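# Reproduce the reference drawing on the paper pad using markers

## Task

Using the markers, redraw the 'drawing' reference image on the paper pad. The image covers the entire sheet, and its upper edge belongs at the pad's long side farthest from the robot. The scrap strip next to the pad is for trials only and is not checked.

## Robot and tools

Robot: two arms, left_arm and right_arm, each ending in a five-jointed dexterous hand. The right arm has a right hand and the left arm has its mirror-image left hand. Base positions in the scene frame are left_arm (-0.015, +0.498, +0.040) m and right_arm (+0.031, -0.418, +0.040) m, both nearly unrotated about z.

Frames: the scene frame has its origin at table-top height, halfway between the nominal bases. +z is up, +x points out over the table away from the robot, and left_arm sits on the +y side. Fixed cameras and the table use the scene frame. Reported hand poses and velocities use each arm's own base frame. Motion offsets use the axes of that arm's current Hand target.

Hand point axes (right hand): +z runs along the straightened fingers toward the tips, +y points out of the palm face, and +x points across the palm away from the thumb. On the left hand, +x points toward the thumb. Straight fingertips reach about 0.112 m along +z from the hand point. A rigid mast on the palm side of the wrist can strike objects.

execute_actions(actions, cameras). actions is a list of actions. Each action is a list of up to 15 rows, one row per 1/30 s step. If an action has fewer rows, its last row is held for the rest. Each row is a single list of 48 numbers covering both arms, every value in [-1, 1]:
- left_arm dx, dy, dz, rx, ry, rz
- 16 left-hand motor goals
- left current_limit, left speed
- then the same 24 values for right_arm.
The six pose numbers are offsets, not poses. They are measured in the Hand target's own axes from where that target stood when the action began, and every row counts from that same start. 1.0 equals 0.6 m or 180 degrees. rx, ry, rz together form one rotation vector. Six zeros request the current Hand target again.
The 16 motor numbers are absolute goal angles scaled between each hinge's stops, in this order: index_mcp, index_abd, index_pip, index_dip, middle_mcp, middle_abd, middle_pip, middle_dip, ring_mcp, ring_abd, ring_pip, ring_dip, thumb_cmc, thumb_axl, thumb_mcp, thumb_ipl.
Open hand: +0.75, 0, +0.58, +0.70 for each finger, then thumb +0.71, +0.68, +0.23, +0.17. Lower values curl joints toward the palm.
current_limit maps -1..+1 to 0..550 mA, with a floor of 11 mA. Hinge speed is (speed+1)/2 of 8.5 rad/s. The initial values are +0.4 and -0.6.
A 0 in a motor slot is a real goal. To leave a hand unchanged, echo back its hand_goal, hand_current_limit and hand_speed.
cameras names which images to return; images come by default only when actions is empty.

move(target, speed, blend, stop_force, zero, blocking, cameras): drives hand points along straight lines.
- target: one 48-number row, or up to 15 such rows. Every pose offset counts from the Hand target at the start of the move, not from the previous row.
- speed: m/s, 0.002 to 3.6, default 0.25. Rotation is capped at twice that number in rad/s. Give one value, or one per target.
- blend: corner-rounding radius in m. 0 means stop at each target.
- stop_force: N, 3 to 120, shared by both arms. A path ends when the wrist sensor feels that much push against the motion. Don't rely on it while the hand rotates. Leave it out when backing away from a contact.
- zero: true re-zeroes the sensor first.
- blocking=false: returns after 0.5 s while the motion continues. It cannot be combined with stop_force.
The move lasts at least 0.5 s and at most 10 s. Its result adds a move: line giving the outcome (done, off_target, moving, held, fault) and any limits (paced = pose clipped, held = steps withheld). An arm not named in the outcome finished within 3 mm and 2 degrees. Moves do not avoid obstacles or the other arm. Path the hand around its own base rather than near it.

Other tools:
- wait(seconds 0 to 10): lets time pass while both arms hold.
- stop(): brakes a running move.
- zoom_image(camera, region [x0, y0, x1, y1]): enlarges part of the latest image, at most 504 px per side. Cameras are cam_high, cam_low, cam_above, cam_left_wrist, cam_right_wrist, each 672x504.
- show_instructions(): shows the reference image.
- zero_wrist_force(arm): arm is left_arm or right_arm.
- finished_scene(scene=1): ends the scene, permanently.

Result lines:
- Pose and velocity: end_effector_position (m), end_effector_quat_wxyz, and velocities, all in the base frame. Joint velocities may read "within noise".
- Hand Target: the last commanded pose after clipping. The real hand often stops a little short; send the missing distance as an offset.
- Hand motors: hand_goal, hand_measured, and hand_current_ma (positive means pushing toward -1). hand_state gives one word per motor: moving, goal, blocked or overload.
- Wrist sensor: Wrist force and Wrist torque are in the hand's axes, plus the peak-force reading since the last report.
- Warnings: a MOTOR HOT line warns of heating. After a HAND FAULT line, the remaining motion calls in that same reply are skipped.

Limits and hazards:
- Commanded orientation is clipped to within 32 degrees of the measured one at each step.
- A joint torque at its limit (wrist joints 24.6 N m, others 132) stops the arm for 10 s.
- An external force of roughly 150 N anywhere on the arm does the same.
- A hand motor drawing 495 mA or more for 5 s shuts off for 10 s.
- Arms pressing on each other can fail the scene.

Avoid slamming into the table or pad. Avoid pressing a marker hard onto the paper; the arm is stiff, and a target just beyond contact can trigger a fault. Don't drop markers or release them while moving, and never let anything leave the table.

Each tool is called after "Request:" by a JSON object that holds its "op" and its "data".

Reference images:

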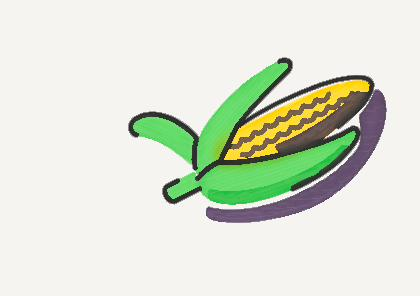

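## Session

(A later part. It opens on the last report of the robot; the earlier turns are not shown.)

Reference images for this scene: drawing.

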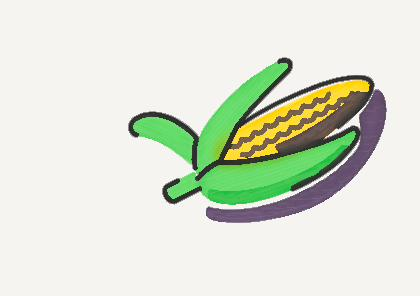

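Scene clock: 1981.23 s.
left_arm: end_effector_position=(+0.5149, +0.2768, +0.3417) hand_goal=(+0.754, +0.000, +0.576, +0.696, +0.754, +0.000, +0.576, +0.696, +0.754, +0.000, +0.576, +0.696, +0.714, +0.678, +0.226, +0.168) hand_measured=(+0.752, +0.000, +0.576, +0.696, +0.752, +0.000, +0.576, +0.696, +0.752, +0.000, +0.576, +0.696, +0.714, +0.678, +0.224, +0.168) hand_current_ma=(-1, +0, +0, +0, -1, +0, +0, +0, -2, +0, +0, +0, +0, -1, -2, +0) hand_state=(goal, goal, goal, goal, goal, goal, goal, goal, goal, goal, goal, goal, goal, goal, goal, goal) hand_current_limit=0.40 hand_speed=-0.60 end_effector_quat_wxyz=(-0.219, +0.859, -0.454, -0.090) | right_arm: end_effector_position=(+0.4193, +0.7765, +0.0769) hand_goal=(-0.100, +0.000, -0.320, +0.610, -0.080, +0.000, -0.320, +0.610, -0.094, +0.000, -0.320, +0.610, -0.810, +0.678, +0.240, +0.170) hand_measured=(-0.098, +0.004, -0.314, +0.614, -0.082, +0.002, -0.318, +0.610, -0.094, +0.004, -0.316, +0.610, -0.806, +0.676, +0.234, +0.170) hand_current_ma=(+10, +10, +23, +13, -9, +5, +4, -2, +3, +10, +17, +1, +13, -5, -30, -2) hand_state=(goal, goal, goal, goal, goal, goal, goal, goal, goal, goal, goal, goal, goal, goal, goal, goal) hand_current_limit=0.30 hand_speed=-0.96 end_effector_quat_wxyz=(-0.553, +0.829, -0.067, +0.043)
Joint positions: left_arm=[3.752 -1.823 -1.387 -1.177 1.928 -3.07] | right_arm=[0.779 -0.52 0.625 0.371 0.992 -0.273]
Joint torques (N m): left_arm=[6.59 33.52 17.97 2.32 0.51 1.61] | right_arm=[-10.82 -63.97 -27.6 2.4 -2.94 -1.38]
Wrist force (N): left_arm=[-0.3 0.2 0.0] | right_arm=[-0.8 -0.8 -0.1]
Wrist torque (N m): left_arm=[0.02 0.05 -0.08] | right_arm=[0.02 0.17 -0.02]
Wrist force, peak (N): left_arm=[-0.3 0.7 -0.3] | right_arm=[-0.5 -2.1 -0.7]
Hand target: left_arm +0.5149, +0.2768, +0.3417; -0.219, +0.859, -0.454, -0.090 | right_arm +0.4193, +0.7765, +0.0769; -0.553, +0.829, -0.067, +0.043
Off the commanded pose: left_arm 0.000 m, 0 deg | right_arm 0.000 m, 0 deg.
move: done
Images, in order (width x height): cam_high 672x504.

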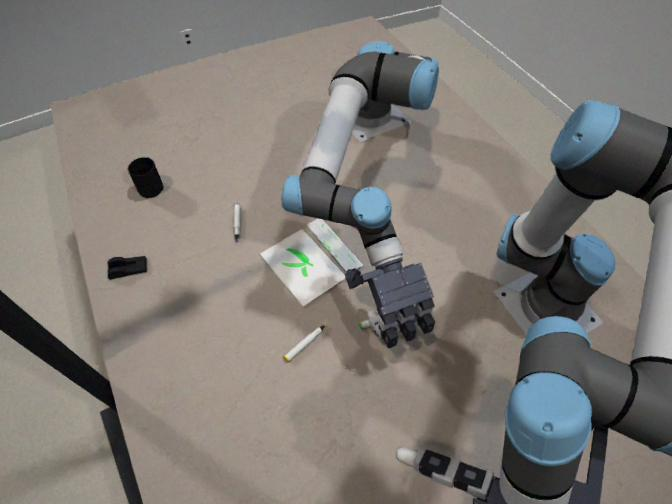

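Request:
{"op": "move", "data": {"target": [[0,0,0,0,0,0,0.754,0,0.576,0.696,0.754,0,0.576,0.696,0.754,0,0.576,0.696,0.714,0.678,0.226,0.168,0.4,-0.6,0.087,-0.0597,-0.6067,0,0,0,-0.10,0,-0.32,0.61,-0.08,0,-0.32,0.61,-0.095,0,-0.32,0.61,-0.81,0.678,0.24,0.17,0.3,-0.96]], "speed": 0.25, "cameras": []}}

Request:
{"op": "move", "data": {"target": [[0,0,0,0,0,0,0.754,0,0.576,0.696,0.754,0,0.576,0.696,0.754,0,0.576,0.696,0.714,0.678,0.226,0.168,0.4,-0.6,0.4162,0.2662,-0.639,0,0.3846,0.1602,-0.10,0,-0.32,0.61,-0.08,0,-0.32,0.61,-0.095,0,-0.32,0.61,-0.81,0.678,0.24,0.17,0.3,-0.96]], "speed": 0.25, "cameras": ["cam_above","cam_high"]}}

Scene clock: 2002.53 s.
left_arm: end_effector_position=(+0.5149, +0.2768, +0.3417) hand_goal=(+0.754, +0.000, +0.576, +0.696, +0.754, +0.000, +0.576, +0.696, +0.754, +0.000, +0.576, +0.696, +0.714, +0.678, +0.226, +0.168) hand_measured=(+0.752, +0.000, +0.576, +0.696, +0.752, +0.000, +0.576, +0.696, +0.752, +0.000, +0.576, +0.696, +0.714, +0.678, +0.224, +0.168) hand_current_ma=(-1, +0, +0, +0, -1, +0, +0, +0, -2, +0, +0, +0, +0, -1, -2, +0) hand_state=(goal, goal, goal, goal, goal, goal, goal, goal, goal, goal, goal, goal, goal, goal, goal, goal) hand_current_limit=0.40 hand_speed=-0.60 end_effector_quat_wxyz=(-0.219, +0.859, -0.454, -0.090) | right_arm: end_effector_position=(+0.4203, +0.4501, +0.2498) hand_goal=(-0.100, +0.000, -0.320, +0.610, -0.080, +0.000, -0.320, +0.610, -0.094, +0.000, -0.320, +0.610, -0.810, +0.678, +0.240, +0.170) hand_measured=(-0.098, +0.004, -0.314, +0.614, -0.082, +0.002, -0.318, +0.610, -0.094, +0.004, -0.316, +0.610, -0.806, +0.676, +0.234, +0.170) hand_current_ma=(+7, +10, +22, +13, -7, +5, +4, -2, +3, +10, +17, +1, +13, -5, -25, -2) hand_state=(goal, goal, goal, goal, goal, goal, goal, goal, goal, goal, goal, goal, goal, goal, goal, goal) hand_current_limit=0.30 hand_speed=-0.96 end_effector_quat_wxyz=(-0.553, +0.829, -0.067, +0.043)
Joint positions: left_arm=[3.752 -1.823 -1.387 -1.177 1.928 -3.07] | right_arm=[0.303 -1.19 1.363 0.579 0.598 -0.656]
Joint torques (N m): left_arm=[7.08 33.25 17.68 2.39 0.59 1.53] | right_arm=[-11.42 -45.37 -13.95 3.27 -3.57 -1.26]
Wrist force (N): left_arm=[-0.2 0.2 -0.1] | right_arm=[-0.9 -0.9 -0.1]
Wrist torque (N m): left_arm=[0.03 0.03 -0.07] | right_arm=[0.01 0.18 -0.04]
Wrist force, peak (N): left_arm=[-0.4 0.6 -0.2] | right_arm=[-0.7 -1.1 -1.5]
Hand target: left_arm +0.5149, +0.2768, +0.3417; -0.219, +0.859, -0.454, -0.090 | right_arm +0.4203, +0.4500, +0.2498; -0.553, +0.829, -0.067, +0.043
Off the commanded pose: left_arm 0.000 m, 0 deg | right_arm 0.000 m, 0 deg.
move: done
No camera images: "cameras" was empty.

Scene clock: 2005.67 s.
left_arm: end_effector_position=(+0.5149, +0.2768, +0.3417) hand_goal=(+0.754, +0.000, +0.576, +0.696, +0.754, +0.000, +0.576, +0.696, +0.754, +0.000, +0.576, +0.696, +0.714, +0.678, +0.226, +0.168) hand_measured=(+0.752, +0.000, +0.576, +0.696, +0.752, +0.000, +0.576, +0.696, +0.752, +0.000, +0.576, +0.696, +0.714, +0.678, +0.224, +0.168) hand_current_ma=(-1, +0, +0, +0, -1, +0, +0, +0, -2, +0, +0, +0, +0, -1, -2, +0) hand_state=(goal, goal, goal, goal, goal, goal, goal, goal, goal, goal, goal, goal, goal, goal, goal, goal) hand_current_limit=0.40 hand_speed=-0.60 end_effector_quat_wxyz=(-0.219, +0.859, -0.454, -0.090) | right_arm: end_effector_position=(+0.6012, +0.0005, +0.2492) hand_goal=(-0.100, +0.000, -0.320, +0.610, -0.080, +0.000, -0.320, +0.610, -0.094, +0.000, -0.320, +0.610, -0.810, +0.678, +0.240, +0.170) hand_measured=(-0.098, +0.004, -0.314, +0.614, -0.082, +0.002, -0.318, +0.610, -0.094, +0.002, -0.316, +0.610, -0.806, +0.676, +0.234, +0.170) hand_current_ma=(+7, +10, +22, +13, -7, +5, +4, -2, +3, +9, +17, +1, +13, -5, -25, -2) hand_state=(goal, goal, goal, goal, goal, goal, goal, goal, goal, goal, goal, goal, goal, goal, goal, goal) hand_current_limit=0.30 hand_speed=-0.96 end_effector_quat_wxyz=(-0.411, +0.618, -0.558, +0.371)
Joint positions: left_arm=[3.752 -1.823 -1.387 -1.177 1.928 -3.07] | right_arm=[-0.412 -1.418 1.614 0.253 1.099 -0.215]
Joint torques (N m): left_arm=[7.35 33.63 18.37 2.29 0.48 1.72] | right_arm=[-10.9 -20.25 -28.27 -2.83 2.18 1.68]
Wrist force (N): left_arm=[-0.1 0.3 -0.3] | right_arm=[-0.4 -1.1 -0.3]
Wrist torque (N m): left_arm=[0.05 0.01 -0.07] | right_arm=[-0.01 0.13 -0.07]
Wrist force, peak (N): left_arm=[-0.6 0.5 -0.4] | right_arm=[-1.2 -1.5 0.8]
Hand target: left_arm +0.5149, +0.2768, +0.3417; -0.219, +0.859, -0.454, -0.090 | right_arm +0.6012, +0.0004, +0.2492; -0.411, +0.618, -0.558, +0.371
Off the commanded pose: left_arm 0.000 m, 0 deg | right_arm 0.000 m, 0 deg.
move: done
Images, in order (width x height): cam_high 672x504, cam_above 672x504.

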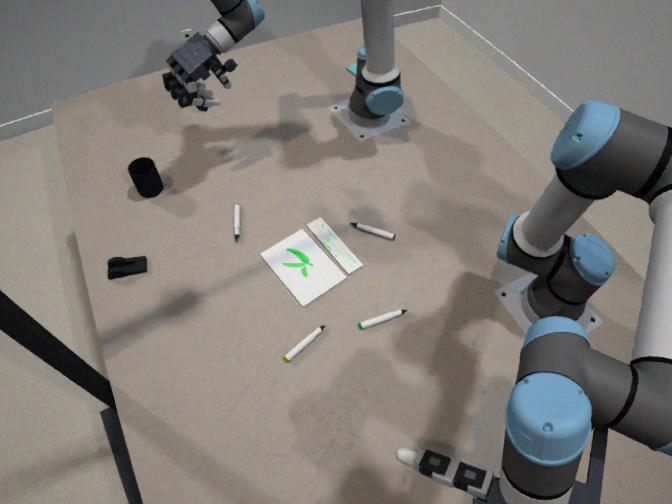

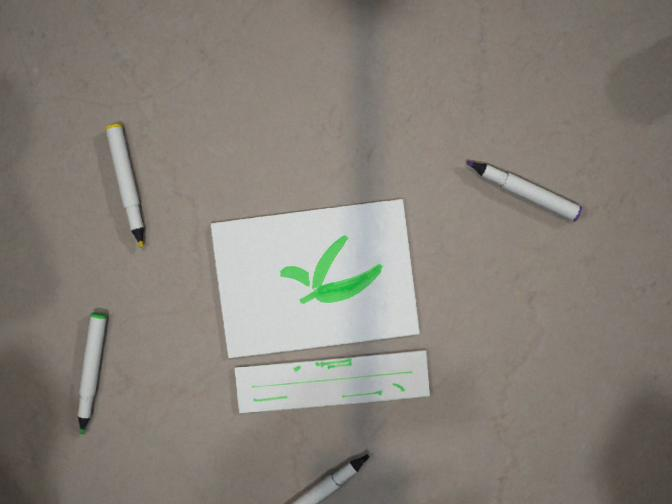

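Request:
{"op": "move", "data": {"target": [0,0,0,0,0,0,-0.088,0,-0.32,0.623,-0.06,0,-0.32,0.623,-0.088,0,-0.32,0.623,-0.81,0.678,0.226,0.168,0.4,-0.6,0,0,0,0,0,0,-0.10,0,-0.32,0.61,-0.08,0,-0.32,0.61,-0.095,0,-0.32,0.61,-0.81,0.678,0.24,0.17,0.3,-0.96], "cameras": ["cam_left_wrist"]}}

Scene clock: 2110.20 s.
left_arm: end_effector_position=(+0.5149, +0.2768, +0.3417) hand_goal=(-0.088, +0.000, -0.320, +0.624, -0.060, +0.000, -0.320, +0.624, -0.088, +0.000, -0.320, +0.624, -0.810, +0.678, +0.226, +0.168) hand_measured=(-0.074, +0.000, -0.312, +0.628, -0.046, +0.000, -0.312, +0.626, -0.074, +0.000, -0.312, +0.628, -0.802, +0.678, +0.224, +0.168) hand_current_ma=(+24, +0, +11, +3, +24, +0, +10, +3, +26, +0, +11, +3, +13, -1, -2, +0) hand_state=(goal, goal, goal, goal, goal, goal, goal, goal, goal, goal, goal, goal, goal, goal, goal, goal) hand_current_limit=0.40 hand_speed=-0.60 end_effector_quat_wxyz=(-0.219, +0.859, -0.454, -0.090) | right_arm: end_effector_position=(+0.6012, +0.0004, +0.2492) hand_goal=(-0.100, +0.000, -0.320, +0.610, -0.080, +0.000, -0.320, +0.610, -0.094, +0.000, -0.320, +0.610, -0.810, +0.678, +0.240, +0.170) hand_measured=(-0.098, +0.004, -0.314, +0.614, -0.082, +0.002, -0.318, +0.610, -0.094, +0.002, -0.316, +0.610, -0.806, +0.676, +0.234, +0.170) hand_current_ma=(+7, +10, +22, +13, -7, +5, +4, -2, +3, +9, +17, +1, +13, -5, -25, -2) hand_state=(goal, goal, goal, goal, goal, goal, goal, goal, goal, goal, goal, goal, goal, goal, goal, goal) hand_current_limit=0.30 hand_speed=-0.96 end_effector_quat_wxyz=(-0.411, +0.618, -0.558, +0.371)
Joint positions: left_arm=[3.752 -1.823 -1.387 -1.177 1.928 -3.07] | right_arm=[-0.412 -1.418 1.613 0.253 1.099 -0.215]
Joint torques (N m): left_arm=[6.95 32.96 17.03 2.18 0.62 1.83] | right_arm=[-9.7 -19.28 -29.77 -2.8 2.23 1.4]
Wrist force (N): left_arm=[-0.3 0.4 -0.2] | right_arm=[-0.6 -1.2 -0.3]
Wrist torque (N m): left_arm=[0.28 0.05 -0.18] | right_arm=[-0.01 0.15 -0.09]
Wrist force, peak (N): left_arm=[-0.2 0.7 -0.7] | right_arm=[-0.5 -1.4 -0.5]
Hand target: left_arm +0.5149, +0.2768, +0.3417; -0.219, +0.859, -0.454, -0.090 | right_arm +0.6012, +0.0004, +0.2492; -0.411, +0.618, -0.558, +0.371
Off the commanded pose: left_arm 0.000 m, 0 deg | right_arm 0.000 m, 0 deg.
move: done
camera_calibration:
cam_left_wrist: T_world_to_cam=[[0.00782449, 0.890659, 0.454604, -0.442432], [0.625161, -0.359178, 0.69294, -0.512533], [0.780457, 0.278779, -0.559616, -0.169789], [0, 0, 0, 1]] pos_world=[0.456391, 0.257299, 0.461269]
Images, in order (width x height): cam_left_wrist 672x504.

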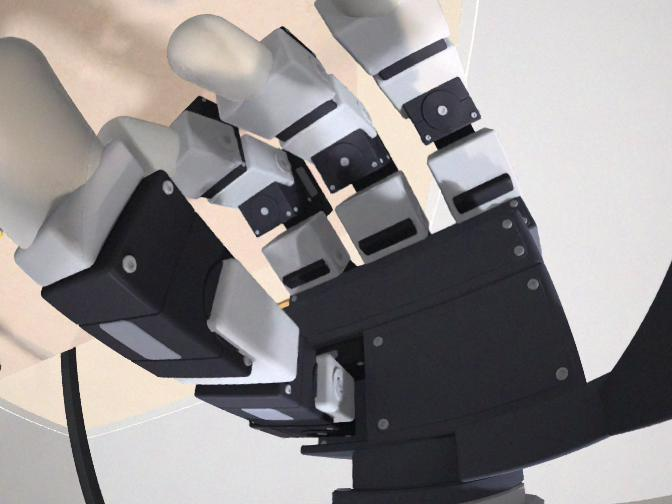

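Request:
{"op": "move", "data": {"target": [0.6002,0.2378,-0.1457,0.2873,0.4992,0.4219,-0.088,0,-0.32,0.623,-0.06,0,-0.32,0.623,-0.088,0,-0.32,0.623,-0.81,0.678,0.226,0.168,0.4,-0.6,0,0,0,0,0,0,-0.10,0,-0.32,0.61,-0.08,0,-0.32,0.61,-0.095,0,-0.32,0.61,-0.81,0.678,0.24,0.17,0.3,-0.96], "speed": 0.3, "cameras": ["cam_high","cam_left_wrist"]}}

Scene clock: 2121.00 s.
left_arm: end_effector_position=(+0.5999, -0.1002, +0.2502) hand_goal=(-0.088, +0.000, -0.320, +0.624, -0.060, +0.000, -0.320, +0.624, -0.088, +0.000, -0.320, +0.624, -0.810, +0.678, +0.226, +0.168) hand_measured=(-0.086, +0.000, -0.312, +0.628, -0.058, +0.000, -0.314, +0.626, -0.086, +0.000, -0.312, +0.628, -0.806, +0.678, +0.224, +0.168) hand_current_ma=(+3, +0, +10, +3, +2, +0, +9, +3, +3, +0, +10, +3, +4, -1, -2, +0) hand_state=(goal, goal, goal, goal, goal, goal, goal, goal, goal, goal, goal, goal, goal, goal, goal, goal) hand_current_limit=0.40 hand_speed=-0.60 end_effector_quat_wxyz=(+0.073, -0.109, +0.825, -0.550) | right_arm: end_effector_position=(+0.6012, +0.0004, +0.2492) hand_goal=(-0.100, +0.000, -0.320, +0.610, -0.080, +0.000, -0.320, +0.610, -0.094, +0.000, -0.320, +0.610, -0.810, +0.678, +0.240, +0.170) hand_measured=(-0.098, +0.004, -0.314, +0.614, -0.082, +0.002, -0.318, +0.610, -0.094, +0.002, -0.316, +0.610, -0.806, +0.676, +0.234, +0.170) hand_current_ma=(+7, +10, +22, +13, -7, +5, +4, -2, +3, +9, +17, +1, +13, -5, -25, -2) hand_state=(goal, goal, goal, goal, goal, goal, goal, goal, goal, goal, goal, goal, goal, goal, goal, goal) hand_current_limit=0.30 hand_speed=-0.96 end_effector_quat_wxyz=(-0.411, +0.618, -0.558, +0.371)
Joint positions: left_arm=[3.509 -1.808 -1.682 -1.47 0.408 -1.301] | right_arm=[-0.412 -1.418 1.613 0.253 1.099 -0.215]
Joint torques (N m): left_arm=[-10.05 23.47 33.48 0.7 -2.54 1.79] | right_arm=[-7.87 -20.17 -29.27 -2.06 2.06 1.56]
Wrist force (N): left_arm=[-0.3 -0.7 -0.4] | right_arm=[-0.7 -1.1 -0.4]
Wrist torque (N m): left_arm=[0.02 -0.06 -0.27] | right_arm=[0.01 0.17 -0.09]
Wrist force, peak (N): left_arm=[-1.1 0.4 0.3] | right_arm=[-0.5 -1.4 -0.4]
Hand target: left_arm +0.5999, -0.1002, +0.2502; +0.073, -0.109, +0.825, -0.550 | right_arm +0.6012, +0.0004, +0.2492; -0.411, +0.618, -0.558, +0.371
Off the commanded pose: left_arm 0.000 m, 0 deg | right_arm 0.000 m, 0 deg.
move: done
camera_calibration:
cam_left_wrist: T_world_to_cam=[[0.846484, -0.00680127, 0.53237, -0.678119], [-0.491982, 0.372224, 0.787022, 0.0822198], [-0.203514, -0.928118, 0.311736, 0.0691308], [0, 0, 0, 1]] pos_world=[0.628537, 0.0289453, 0.274751]
Images, in order (width x height): cam_high 672x504, cam_left_wrist 672x504.

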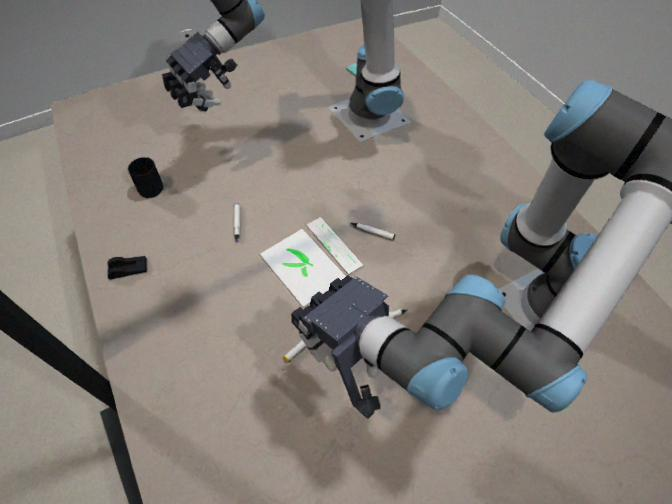

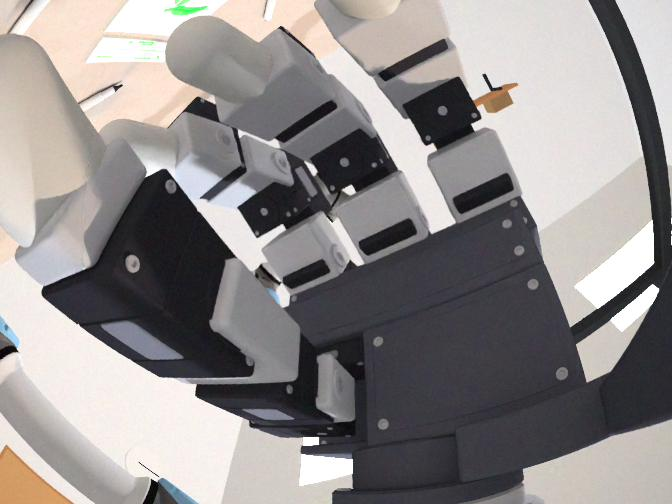

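Request:
{"op": "move", "data": {"target": [0.0067,0.1707,0.4145,0,0,0,-0.088,0,-0.32,0.623,-0.06,0,-0.32,0.623,-0.088,0,-0.32,0.623,-0.81,0.678,0.226,0.168,0.4,-0.6,0,0,0,0,0,0,-0.10,0,-0.32,0.61,-0.08,0,-0.32,0.61,-0.095,0,-0.32,0.61,-0.81,0.678,0.24,0.17,0.3,-0.96], "speed": 0.2, "stop_force": 8, "cameras": ["cam_high","cam_left_wrist","cam_above"]}}

Scene clock: 2136.07 s.
left_arm: end_effector_position=(+0.6453, -0.2850, +0.0601) hand_goal=(-0.088, +0.000, -0.320, +0.624, -0.060, +0.000, -0.320, +0.624, -0.088, +0.000, -0.320, +0.624, -0.810, +0.678, +0.226, +0.168) hand_measured=(-0.086, +0.000, -0.314, +0.628, -0.058, +0.000, -0.314, +0.626, -0.086, +0.000, -0.314, +0.628, -0.806, +0.678, +0.224, +0.168) hand_current_ma=(+2, +0, +9, +3, +1, +0, +8, +3, +2, +0, +9, +3, +4, -1, -2, +0) hand_state=(goal, goal, goal, goal, goal, goal, goal, goal, goal, goal, goal, goal, goal, goal, goal, goal) hand_current_limit=0.40 hand_speed=-0.60 end_effector_quat_wxyz=(+0.073, -0.109, +0.825, -0.550) | right_arm: end_effector_position=(+0.6012, +0.0004, +0.2492) hand_goal=(-0.100, +0.000, -0.320, +0.610, -0.080, +0.000, -0.320, +0.610, -0.094, +0.000, -0.320, +0.610, -0.810, +0.678, +0.240, +0.170) hand_measured=(-0.098, +0.004, -0.314, +0.614, -0.082, +0.002, -0.318, +0.610, -0.094, +0.002, -0.316, +0.610, -0.806, +0.676, +0.234, +0.170) hand_current_ma=(+7, +10, +22, +13, -7, +5, +4, -2, +3, +9, +17, +1, +13, -5, -25, -2) hand_state=(goal, goal, goal, goal, goal, goal, goal, goal, goal, goal, goal, goal, goal, goal, goal, goal) hand_current_limit=0.30 hand_speed=-0.96 end_effector_quat_wxyz=(-0.411, +0.618, -0.558, +0.371)
Joint positions: left_arm=[3.186 -2.284 -1.741 -0.209 0.448 -2.093] | right_arm=[-0.412 -1.418 1.613 0.253 1.099 -0.215]
Joint torques (N m): left_arm=[-10.07 36.53 27.45 4.28 0.04 -1.43] | right_arm=[-6.97 -19.87 -28.37 -1.43 1.94 1.46]
Wrist force (N): left_arm=[-0.2 -0.7 -0.2] | right_arm=[-0.6 -0.9 -0.2]
Wrist torque (N m): left_arm=[0.00 -0.08 -0.16] | right_arm=[0.02 0.15 -0.08]
Wrist force, peak (N): left_arm=[-0.4 -1.6 -1.6] | right_arm=[-0.4 -1.4 -0.5]
Hand target: left_arm +0.6453, -0.2850, +0.0601; +0.073, -0.109, +0.825, -0.550 | right_arm +0.6012, +0.0004, +0.2492; -0.411, +0.618, -0.558, +0.371
Off the commanded pose: left_arm 0.000 m, 0 deg | right_arm 0.000 m, 0 deg.
move: done
camera_calibration:
cam_left_wrist: T_world_to_cam=[[0.846509, -0.0069112, 0.53233, -0.616717], [-0.491901, 0.372269, 0.787051, 0.322954], [-0.20361, -0.928099, 0.311729, -0.0337964], [0, 0, 0, 1]] pos_world=[0.674037, -0.155855, 0.084651]
Images, in order (width x height): cam_high 672x504, cam_above 672x504, cam_left_wrist 672x504.

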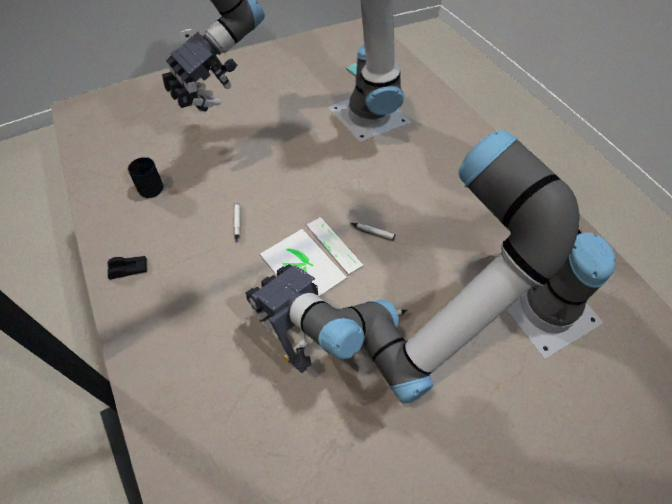

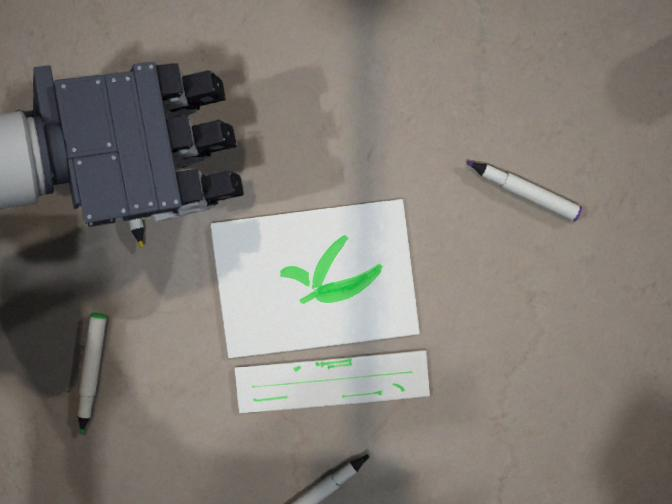

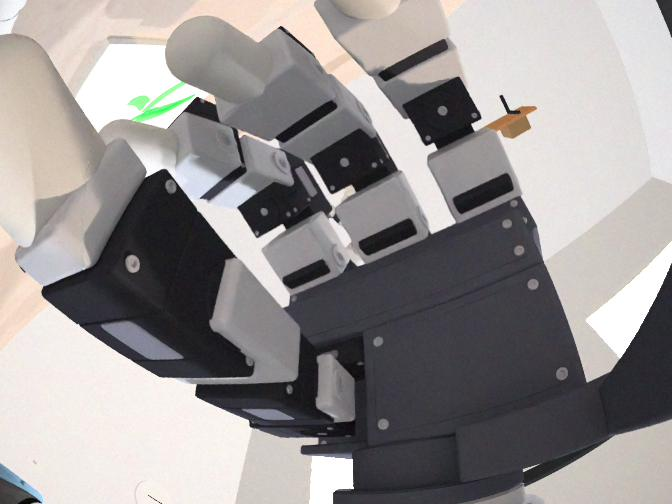

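Request:
{"op": "move", "data": {"target": [0,0.0615,0.0256,0,0,0,-0.088,0,-0.32,0.623,-0.06,0,-0.32,0.623,-0.088,0,-0.32,0.623,-0.81,0.678,0.226,0.168,0.4,-0.6,0,0,0,0,0,0,-0.10,0,-0.32,0.61,-0.08,0,-0.32,0.61,-0.095,0,-0.32,0.61,-0.81,0.678,0.24,0.17,0.3,-0.96], "speed": 0.08, "stop_force": 6, "cameras": ["cam_left_wrist","cam_low"]}}

Request:
{"op": "zoom_image", "data": {"camera": "cam_left_wrist", "region": [0, 0, 250, 250]}}

Scene clock: 2144.83 s.
left_arm: end_effector_position=(+0.6453, -0.2850, +0.0201) hand_goal=(-0.088, +0.000, -0.320, +0.624, -0.060, +0.000, -0.320, +0.624, -0.088, +0.000, -0.320, +0.624, -0.810, +0.678, +0.226, +0.168) hand_measured=(-0.086, +0.000, -0.314, +0.628, -0.058, +0.000, -0.314, +0.626, -0.086, +0.000, -0.314, +0.628, -0.806, +0.678, +0.224, +0.168) hand_current_ma=(+2, +0, +9, +3, +1, +0, +8, +3, +2, +0, +9, +3, +4, -1, -2, +0) hand_state=(goal, goal, goal, goal, goal, goal, goal, goal, goal, goal, goal, goal, goal, goal, goal, goal) hand_current_limit=0.40 hand_speed=-0.60 end_effector_quat_wxyz=(+0.073, -0.109, +0.825, -0.550) | right_arm: end_effector_position=(+0.6012, +0.0004, +0.2492) hand_goal=(-0.100, +0.000, -0.320, +0.610, -0.080, +0.000, -0.320, +0.610, -0.094, +0.000, -0.320, +0.610, -0.810, +0.678, +0.240, +0.170) hand_measured=(-0.098, +0.004, -0.314, +0.614, -0.082, +0.002, -0.318, +0.610, -0.094, +0.002, -0.316, +0.610, -0.806, +0.676, +0.234, +0.170) hand_current_ma=(+7, +10, +22, +13, -7, +5, +4, -2, +3, +9, +17, +1, +13, -5, -25, -2) hand_state=(goal, goal, goal, goal, goal, goal, goal, goal, goal, goal, goal, goal, goal, goal, goal, goal) hand_current_limit=0.30 hand_speed=-0.96 end_effector_quat_wxyz=(-0.411, +0.618, -0.558, +0.371)
Joint positions: left_arm=[3.186 -2.36 -1.741 -0.133 0.448 -2.093] | right_arm=[-0.412 -1.418 1.613 0.253 1.099 -0.215]
Joint torques (N m): left_arm=[1.6 37.07 26.35 4.21 -1.47 -1.51] | right_arm=[-5.53 -19.75 -27.9 -1.12 2.01 1.56]
Wrist force (N): left_arm=[-0.4 -0.8 -0.4] | right_arm=[-0.5 -0.8 -0.2]
Wrist torque (N m): left_arm=[0.00 -0.05 -0.17] | right_arm=[0.03 0.15 -0.08]
Wrist force, peak (N): left_arm=[-0.2 -1.5 -0.4] | right_arm=[-0.4 -1.6 -0.6]
Hand target: left_arm +0.6453, -0.2850, +0.0201; +0.073, -0.109, +0.825, -0.550 | right_arm +0.6012, +0.0004, +0.2492; -0.411, +0.618, -0.558, +0.371
Off the commanded pose: left_arm 0.000 m, 0 deg | right_arm 0.000 m, 0 deg.
move: done
camera_calibration:
cam_left_wrist: T_world_to_cam=[[0.846509, -0.0069112, 0.53233, -0.595477], [-0.491901, 0.372269, 0.787051, 0.354358], [-0.20361, -0.928099, 0.311729, -0.0213584], [0, 0, 0, 1]] pos_world=[0.674037, -0.155855, 0.044751]
Images, in order (width x height): cam_low 672x504, cam_left_wrist 672x504.

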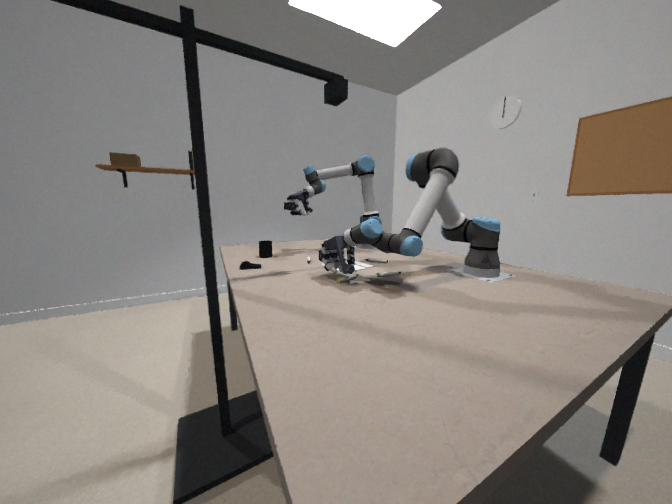

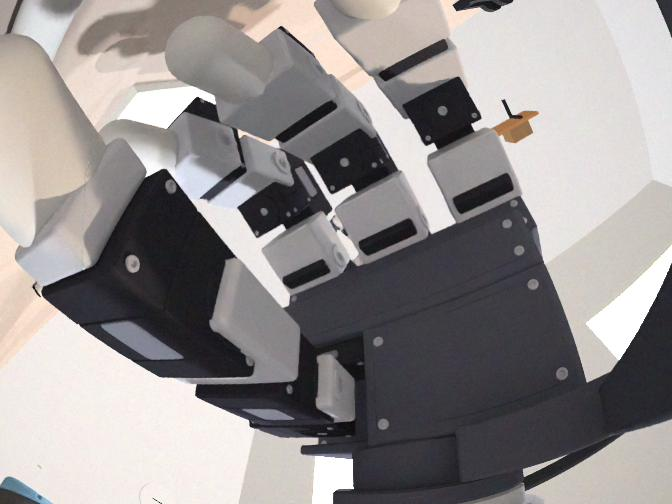

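Scaled by 2.016 from the camera's 672x504 image, which has a finer 960x720 frame.

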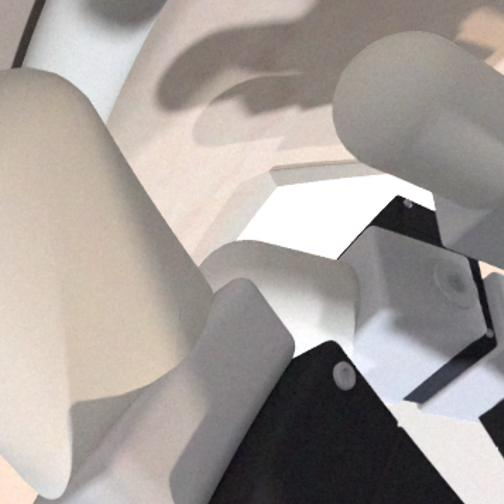

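Request:
{"op": "move", "data": {"target": [0,0.0503,0.02096,0,0,0,-0.088,0,-0.32,0.623,-0.06,0,-0.32,0.623,-0.088,0,-0.32,0.623,-0.81,0.678,0.226,0.168,0.4,-0.6,0,0,0,0,0,0,-0.10,0,-0.32,0.61,-0.08,0,-0.32,0.61,-0.095,0,-0.32,0.61,-0.81,0.678,0.24,0.17,0.3,-0.96], "speed": 0.04, "stop_force": 5, "cameras": ["cam_left_wrist","cam_above"]}}

Request:
{"op": "zoom_image", "data": {"camera": "cam_left_wrist", "region": [0, 0, 250, 250]}}

Scene clock: 2150.53 s.
left_arm: end_effector_position=(+0.6453, -0.2850, -0.0126) hand_goal=(-0.088, +0.000, -0.320, +0.624, -0.060, +0.000, -0.320, +0.624, -0.088, +0.000, -0.320, +0.624, -0.810, +0.678, +0.226, +0.168) hand_measured=(-0.086, +0.000, -0.314, +0.628, -0.058, +0.000, -0.324, +0.624, -0.086, +0.000, -0.314, +0.628, -0.806, +0.678, +0.224, +0.168) hand_current_ma=(+2, +0, +9, +3, +1, +0, -3, -1, +2, +0, +9, +3, +4, -1, -2, +0) hand_state=(goal, goal, goal, goal, goal, goal, goal, goal, goal, goal, goal, goal, goal, goal, goal, goal) hand_current_limit=0.40 hand_speed=-0.60 end_effector_quat_wxyz=(+0.073, -0.109, +0.825, -0.550) | right_arm: end_effector_position=(+0.6012, +0.0004, +0.2492) hand_goal=(-0.100, +0.000, -0.320, +0.610, -0.080, +0.000, -0.320, +0.610, -0.094, +0.000, -0.320, +0.610, -0.810, +0.678, +0.240, +0.170) hand_measured=(-0.098, +0.004, -0.314, +0.614, -0.082, +0.002, -0.318, +0.610, -0.094, +0.002, -0.316, +0.610, -0.806, +0.676, +0.234, +0.170) hand_current_ma=(+7, +10, +22, +13, -7, +5, +4, -2, +3, +9, +17, +1, +13, -5, -25, -2) hand_state=(goal, goal, goal, goal, goal, goal, goal, goal, goal, goal, goal, goal, goal, goal, goal, goal) hand_current_limit=0.30 hand_speed=-0.96 end_effector_quat_wxyz=(-0.411, +0.618, -0.558, +0.371)
Joint positions: left_arm=[3.186 -2.425 -1.733 -0.076 0.448 -2.093] | right_arm=[-0.412 -1.418 1.613 0.253 1.099 -0.215]
Joint torques (N m): left_arm=[-3.42 36.73 24.48 4.21 -0.77 -1.39] | right_arm=[-2.94 -19.79 -27.88 -0.71 1.82 1.44]
Wrist force (N): left_arm=[-0.5 -2.3 -0.3] | right_arm=[-0.5 -1.1 -0.6]
Wrist torque (N m): left_arm=[-0.03 -0.03 -0.16] | right_arm=[0.03 0.15 -0.09]
Wrist force, peak (N): left_arm=[-0.4 -2.6 -0.2] | right_arm=[-0.7 -1.4 -0.4]
Hand target: left_arm +0.6453, -0.2850, -0.0126; +0.073, -0.109, +0.825, -0.550 | right_arm +0.6012, +0.0004, +0.2492; -0.411, +0.618, -0.558, +0.371
Off the commanded pose: left_arm 0.000 m, 0 deg | right_arm 0.000 m, 0 deg.
move: done
camera_calibration:
cam_left_wrist: T_world_to_cam=[[0.846526, -0.00683276, 0.532304, -0.57807], [-0.491911, 0.372223, 0.787067, 0.380094], [-0.203514, -0.928118, 0.311736, -0.0112325], [0, 0, 0, 1]] pos_world=[0.674037, -0.155855, 0.012051]
Images, in order (width x height): cam_above 672x504, cam_left_wrist 672x504.

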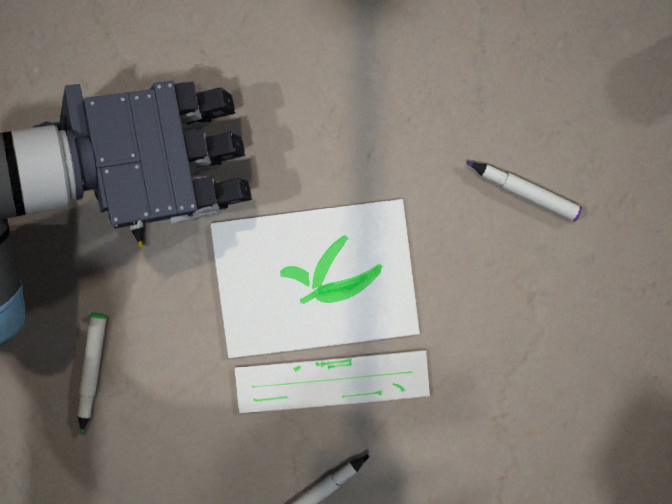

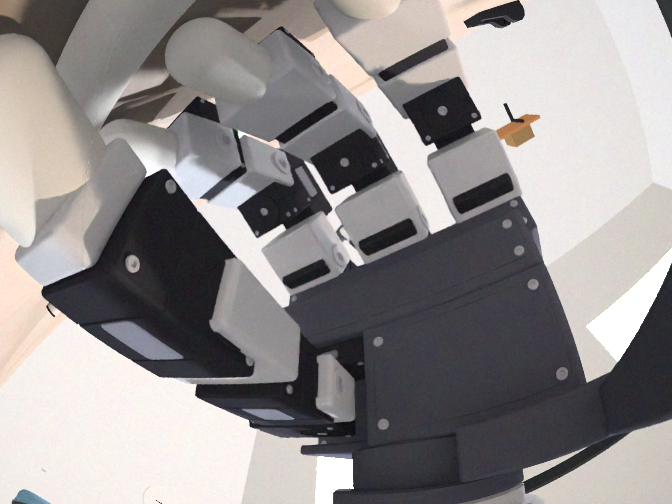

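Scaled by 2.016 from the camera's 672x504 image, which has a finer 960x720 frame.

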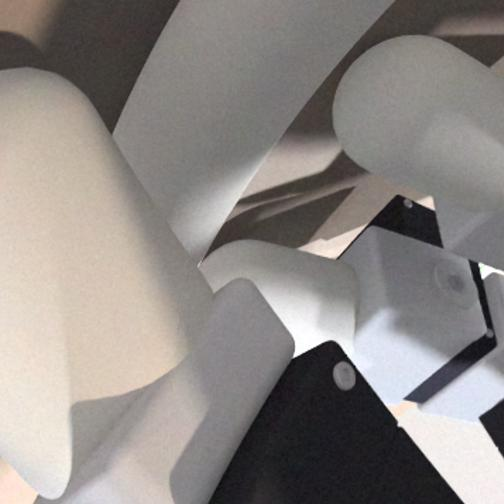

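Request:
{"op": "move", "data": {"target": [0,0,0,0,0,0,-0.088,0,-0.32,0.623,-0.06,0,-0.32,0.623,-0.088,0,-0.32,0.623,-0.81,0.678,0.02,0.168,0.3,-0.9,0,0,0,0,0,0,-0.10,0,-0.32,0.61,-0.08,0,-0.32,0.61,-0.095,0,-0.32,0.61,-0.81,0.678,0.24,0.17,0.3,-0.96], "cameras": ["cam_left_wrist"]}}

Scene clock: 2162.67 s.
left_arm: end_effector_position=(+0.6453, -0.2850, -0.0126) hand_goal=(-0.088, +0.000, -0.320, +0.624, -0.060, +0.000, -0.320, +0.624, -0.088, +0.000, -0.320, +0.624, -0.810, +0.678, +0.020, +0.168) hand_measured=(-0.086, +0.000, -0.314, +0.628, -0.058, +0.000, -0.324, +0.624, -0.086, +0.000, -0.314, +0.628, -0.810, +0.678, +0.086, +0.182) hand_current_ma=(+2, +0, +9, +3, +1, +0, -3, -1, +2, +0, +9, +3, +0, -1, +271, +33) hand_state=(goal, goal, goal, goal, goal, goal, goal, goal, goal, goal, goal, goal, goal, goal, blocked, goal) hand_current_limit=0.30 hand_speed=-0.90 end_effector_quat_wxyz=(+0.073, -0.109, +0.825, -0.550) | right_arm: end_effector_position=(+0.6012, +0.0004, +0.2492) hand_goal=(-0.100, +0.000, -0.320, +0.610, -0.080, +0.000, -0.320, +0.610, -0.094, +0.000, -0.320, +0.610, -0.810, +0.678, +0.240, +0.170) hand_measured=(-0.098, +0.004, -0.314, +0.614, -0.082, +0.002, -0.318, +0.610, -0.094, +0.002, -0.316, +0.610, -0.806, +0.676, +0.234, +0.170) hand_current_ma=(+7, +10, +22, +13, -7, +5, +4, -2, +3, +9, +17, +1, +13, -5, -25, -2) hand_state=(goal, goal, goal, goal, goal, goal, goal, goal, goal, goal, goal, goal, goal, goal, goal, goal) hand_current_limit=0.30 hand_speed=-0.96 end_effector_quat_wxyz=(-0.411, +0.618, -0.558, +0.371)
Joint positions: left_arm=[3.186 -2.425 -1.733 -0.076 0.448 -2.093] | right_arm=[-0.412 -1.418 1.613 0.253 1.099 -0.215]
Joint torques (N m): left_arm=[-9.5 36.84 24.17 3.76 0.05 -1.39] | right_arm=[-2.46 -20.34 -28.44 -0.51 1.98 1.49]
Wrist force (N): left_arm=[0.1 -4.8 -2.9] | right_arm=[-0.4 -1.0 -0.2]
Wrist torque (N m): left_arm=[-0.38 -0.14 -0.12] | right_arm=[0.01 0.12 -0.07]
Wrist force, peak (N): left_arm=[0.1 -5.0 -2.9] | right_arm=[-0.9 -1.2 -0.4]
Hand target: left_arm +0.6453, -0.2850, -0.0126; +0.073, -0.109, +0.825, -0.550 | right_arm +0.6012, +0.0004, +0.2492; -0.411, +0.618, -0.558, +0.371
Off the commanded pose: left_arm 0.000 m, 0 deg | right_arm 0.000 m, 0 deg.
move: done
camera_calibration:
cam_left_wrist: T_world_to_cam=[[0.846509, -0.0069112, 0.53233, -0.57807], [-0.491901, 0.372269, 0.787051, 0.380094], [-0.20361, -0.928099, 0.311729, -0.0111648], [0, 0, 0, 1]] pos_world=[0.674037, -0.155855, 0.012051]
Images, in order (width x height): cam_left_wrist 672x504.

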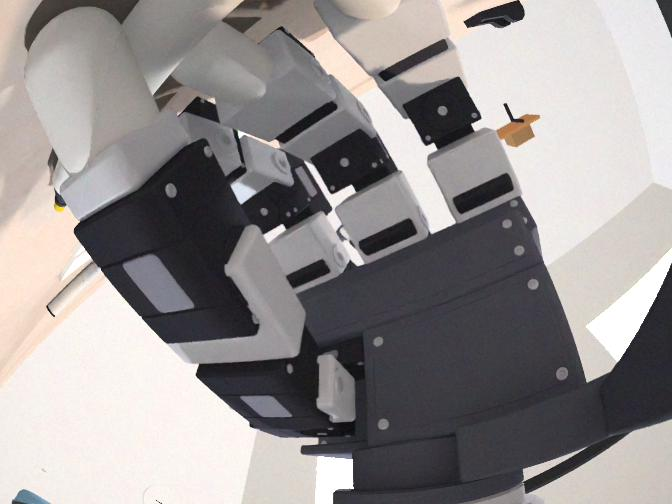

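Request:
{"op": "move", "data": {"target": [0,0,0,0,0,0,-0.13,0,-0.33,0.61,-0.09,0,-0.33,0.61,-0.13,0,-0.33,0.61,-0.81,0.678,-0.02,0.13,0.5,-0.9,0,0,0,0,0,0,-0.10,0,-0.32,0.61,-0.08,0,-0.32,0.61,-0.095,0,-0.32,0.61,-0.81,0.678,0.24,0.17,0.3,-0.96], "cameras": []}}

Request:
{"op": "move", "data": {"target": [0,-0.0308,-0.0128,0,0,0,-0.165,0,-0.345,0.6,-0.12,0,-0.34,0.6,-0.165,0,-0.345,0.6,-0.81,0.678,-0.04,0.11,0.6,-0.9,0,0,0,0,0,0,-0.10,0,-0.32,0.61,-0.08,0,-0.32,0.61,-0.095,0,-0.32,0.61,-0.81,0.678,0.24,0.17,0.3,-0.96], "speed": 0.03, "cameras": ["cam_left_wrist","cam_above"]}}

Scene clock: 2167.83 s.
left_arm: end_effector_position=(+0.6453, -0.2850, -0.0126) hand_goal=(-0.130, +0.000, -0.330, +0.610, -0.090, +0.000, -0.330, +0.610, -0.130, +0.000, -0.330, +0.610, -0.810, +0.678, -0.020, +0.130) hand_measured=(-0.104, +0.000, -0.320, +0.616, -0.088, +0.000, -0.326, +0.614, -0.104, +0.000, -0.322, +0.616, -0.810, +0.678, +0.082, +0.180) hand_current_ma=(+59, +0, +14, +8, +3, +0, +6, +4, +61, +0, +13, +7, +0, -1, +412, +192) hand_state=(blocked, goal, goal, goal, goal, goal, goal, goal, blocked, goal, goal, goal, goal, goal, blocked, blocked) hand_current_limit=0.50 hand_speed=-0.90 end_effector_quat_wxyz=(+0.073, -0.109, +0.825, -0.550) | right_arm: end_effector_position=(+0.6012, +0.0004, +0.2492) hand_goal=(-0.100, +0.000, -0.320, +0.610, -0.080, +0.000, -0.320, +0.610, -0.094, +0.000, -0.320, +0.610, -0.810, +0.678, +0.240, +0.170) hand_measured=(-0.098, +0.004, -0.314, +0.614, -0.082, +0.002, -0.318, +0.610, -0.094, +0.002, -0.316, +0.610, -0.806, +0.676, +0.234, +0.170) hand_current_ma=(+7, +10, +22, +13, -7, +5, +4, -2, +3, +9, +17, +1, +13, -5, -25, -2) hand_state=(goal, goal, goal, goal, goal, goal, goal, goal, goal, goal, goal, goal, goal, goal, goal, goal) hand_current_limit=0.30 hand_speed=-0.96 end_effector_quat_wxyz=(-0.411, +0.618, -0.558, +0.371)
Joint positions: left_arm=[3.186 -2.425 -1.733 -0.076 0.448 -2.093] | right_arm=[-0.412 -1.418 1.613 0.253 1.099 -0.215]
Joint torques (N m): left_arm=[-8.61 36.91 20.02 1.69 -0.02 -0.78] | right_arm=[-1.65 -19.86 -28.1 -0.21 1.91 1.63]
Wrist force (N): left_arm=[0.2 -4.0 -3.0] | right_arm=[-0.6 -1.1 -0.3]
Wrist torque (N m): left_arm=[-0.35 -0.15 -0.13] | right_arm=[0.00 0.15 -0.08]
Wrist force, peak (N): left_arm=[0.2 -5.2 -2.9] | right_arm=[-0.6 -1.4 -0.3]
Hand target: left_arm +0.6453, -0.2850, -0.0126; +0.073, -0.109, +0.825, -0.550 | right_arm +0.6012, +0.0004, +0.2492; -0.411, +0.618, -0.558, +0.371
Off the commanded pose: left_arm 0.000 m, 0 deg | right_arm 0.000 m, 0 deg.
move: done
No camera images: "cameras" was empty.

Scene clock: 2168.83 s.
left_arm: end_effector_position=(+0.6453, -0.2850, +0.0073) hand_goal=(-0.164, +0.000, -0.344, +0.600, -0.120, +0.000, -0.340, +0.600, -0.164, +0.000, -0.344, +0.600, -0.810, +0.678, -0.040, +0.110) hand_measured=(-0.108, +0.000, -0.320, +0.614, -0.092, +0.000, -0.328, +0.608, -0.106, +0.000, -0.322, +0.612, -0.810, +0.678, +0.082, +0.174) hand_current_ma=(+169, +0, +47, +23, +67, +0, +19, +12, +172, +0, +46, +21, +0, -1, +440, +275) hand_state=(blocked, goal, blocked, goal, blocked, goal, goal, goal, blocked, goal, blocked, goal, goal, goal, blocked, blocked) hand_current_limit=0.60 hand_speed=-0.90 end_effector_quat_wxyz=(+0.072, -0.109, +0.825, -0.550) | right_arm: end_effector_position=(+0.6012, +0.0004, +0.2492) hand_goal=(-0.100, +0.000, -0.320, +0.610, -0.080, +0.000, -0.320, +0.610, -0.094, +0.000, -0.320, +0.610, -0.810, +0.678, +0.240, +0.170) hand_measured=(-0.098, +0.004, -0.314, +0.614, -0.082, +0.002, -0.318, +0.610, -0.094, +0.002, -0.316, +0.610, -0.806, +0.676, +0.234, +0.170) hand_current_ma=(+7, +10, +22, +13, -7, +5, +4, -2, +3, +9, +17, +1, +13, -5, -25, -2) hand_state=(goal, goal, goal, goal, goal, goal, goal, goal, goal, goal, goal, goal, goal, goal, goal, goal) hand_current_limit=0.30 hand_speed=-0.96 end_effector_quat_wxyz=(-0.411, +0.618, -0.558, +0.371)
Joint positions: left_arm=[3.186 -2.385 -1.738 -0.11 0.448 -2.093] | right_arm=[-0.412 -1.418 1.613 0.253 1.099 -0.215]
Joint torques (N m): left_arm=[-9.03 53.44 5.24 1.2 -0.13 1.6] | right_arm=[-1.1 -20.19 -27.89 -0.05 1.81 1.36]
Wrist force (N): left_arm=[-0.4 -0.3 -0.3] | right_arm=[-0.6 -1.1 -0.2]
Wrist torque (N m): left_arm=[0.06 -0.05 -0.19] | right_arm=[0.00 0.15 -0.08]
Wrist force, peak (N): left_arm=[0.2 -3.4 -2.4] | right_arm=[-0.7 -1.3 -0.3]
Hand target: left_arm +0.6453, -0.2850, +0.0074; +0.073, -0.109, +0.825, -0.550 | right_arm +0.6012, +0.0004, +0.2492; -0.411, +0.618, -0.558, +0.371
Off the commanded pose: left_arm 0.000 m, 0 deg | right_arm 0.000 m, 0 deg.
move: done
camera_calibration:
cam_left_wrist: T_world_to_cam=[[0.846578, -0.00681477, 0.532221, -0.588692], [-0.491823, 0.372296, 0.787087, 0.364383], [-0.203508, -0.928089, 0.311826, -0.0174386], [0, 0, 0, 1]] pos_world=[0.674037, -0.155855, 0.0319514]
Images, in order (width x height): cam_above 672x504, cam_left_wrist 672x504.

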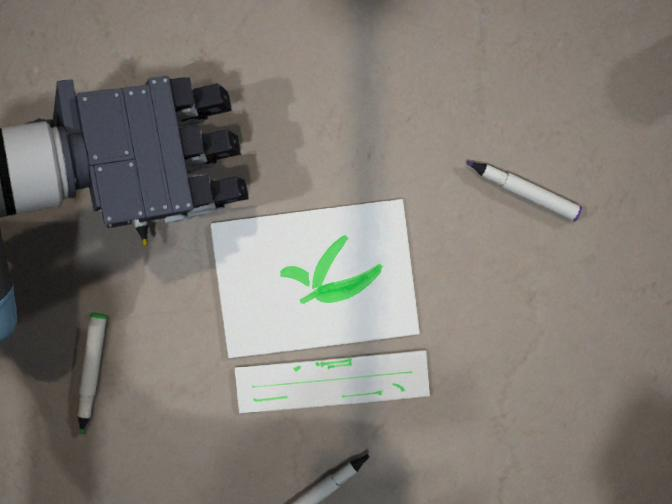

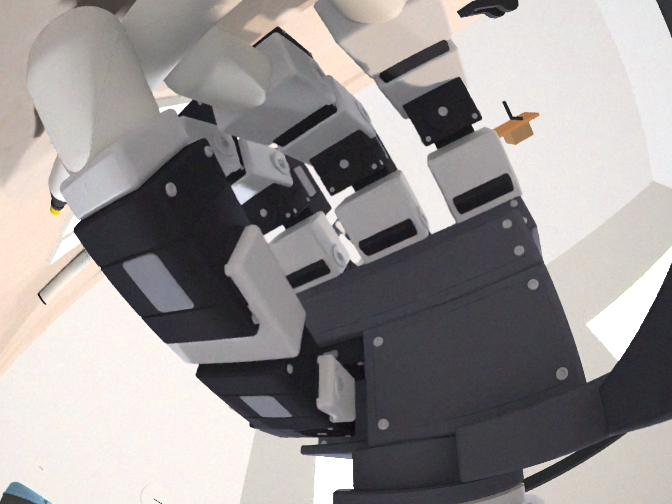

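Request:
{"op": "move", "data": {"target": [0.3182,-0.0455,-0.0758,0,0.1028,0.0428,-0.165,0,-0.345,0.6,-0.12,0,-0.34,0.6,-0.165,0,-0.345,0.6,-0.81,0.678,-0.04,0.11,0.6,-0.9,0,0,0,0,0,0,-0.10,0,-0.32,0.61,-0.08,0,-0.32,0.61,-0.095,0,-0.32,0.61,-0.81,0.678,0.24,0.17,0.3,-0.96], "speed": 0.15, "cameras": ["cam_above","cam_high"]}}

Scene clock: 2178.70 s.
left_arm: end_effector_position=(+0.4527, -0.3041, +0.0501) hand_goal=(-0.164, +0.000, -0.344, +0.600, -0.120, +0.000, -0.340, +0.600, -0.164, +0.000, -0.344, +0.600, -0.810, +0.678, -0.040, +0.110) hand_measured=(-0.108, +0.000, -0.320, +0.614, -0.092, +0.000, -0.328, +0.608, -0.106, +0.000, -0.322, +0.612, -0.810, +0.678, +0.082, +0.174) hand_current_ma=(+169, +0, +47, +23, +67, +0, +19, +12, +172, +0, +46, +21, +0, -1, +440, +275) hand_state=(blocked, goal, blocked, goal, blocked, goal, goal, goal, blocked, goal, blocked, goal, goal, goal, blocked, blocked) hand_current_limit=0.60 hand_speed=-0.90 end_effector_quat_wxyz=(-0.024, +0.037, +0.831, -0.554) | right_arm: end_effector_position=(+0.6012, +0.0004, +0.2492) hand_goal=(-0.100, +0.000, -0.320, +0.610, -0.080, +0.000, -0.320, +0.610, -0.094, +0.000, -0.320, +0.610, -0.810, +0.678, +0.240, +0.170) hand_measured=(-0.098, +0.004, -0.314, +0.614, -0.082, +0.002, -0.318, +0.610, -0.094, +0.002, -0.316, +0.610, -0.806, +0.676, +0.234, +0.170) hand_current_ma=(+7, +10, +22, +13, -7, +5, +4, -2, +3, +9, +17, +1, +13, -5, -25, -2) hand_state=(goal, goal, goal, goal, goal, goal, goal, goal, goal, goal, goal, goal, goal, goal, goal, goal) hand_current_limit=0.30 hand_speed=-0.96 end_effector_quat_wxyz=(-0.411, +0.618, -0.558, +0.371)
Joint positions: left_arm=[3.153 -1.958 -2.121 -0.868 0.406 -1.316] | right_arm=[-0.412 -1.418 1.613 0.253 1.099 -0.215]
Joint torques (N m): left_arm=[7.95 39.25 26.89 0.6 0.03 1.86] | right_arm=[-0.09 -20.66 -27.61 0.25 1.81 1.52]
Wrist force (N): left_arm=[-0.3 -0.5 -0.2] | right_arm=[-0.5 -1.0 -0.3]
Wrist torque (N m): left_arm=[0.01 -0.04 -0.27] | right_arm=[0.02 0.14 -0.08]
Wrist force, peak (N): left_arm=[0.4 -1.3 0.3] | right_arm=[-0.5 -1.3 -0.4]
Hand target: left_arm +0.4527, -0.3040, +0.0501; -0.024, +0.037, +0.831, -0.554 | right_arm +0.6012, +0.0004, +0.2492; -0.411, +0.618, -0.558, +0.371
Off the commanded pose: left_arm 0.000 m, 0 deg | right_arm 0.000 m, 0 deg.
move: done
Images, in order (width x height): cam_high 672x504, cam_above 672x504.

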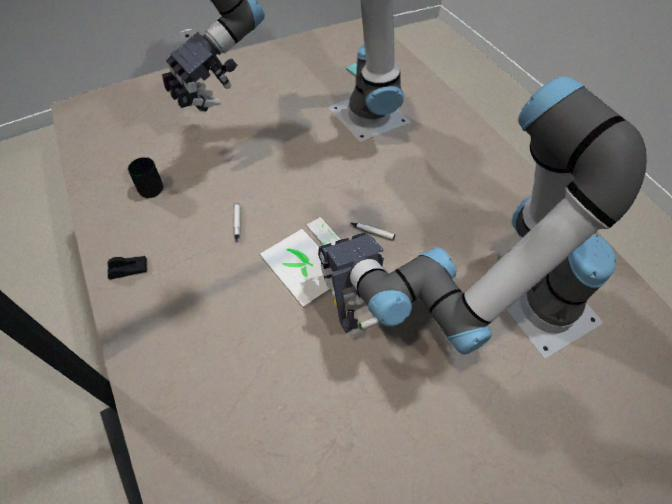

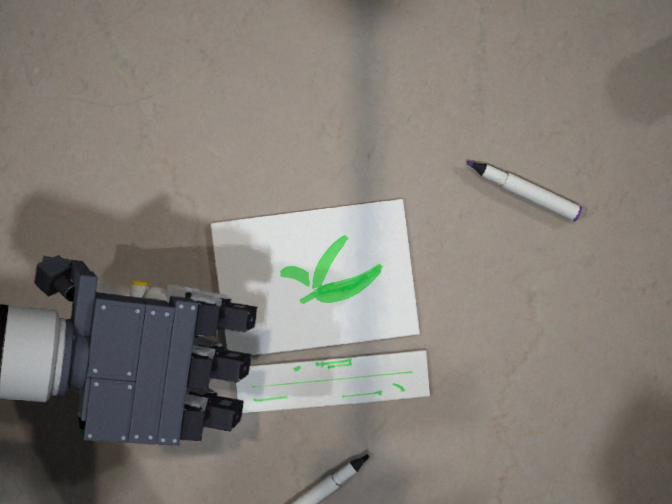

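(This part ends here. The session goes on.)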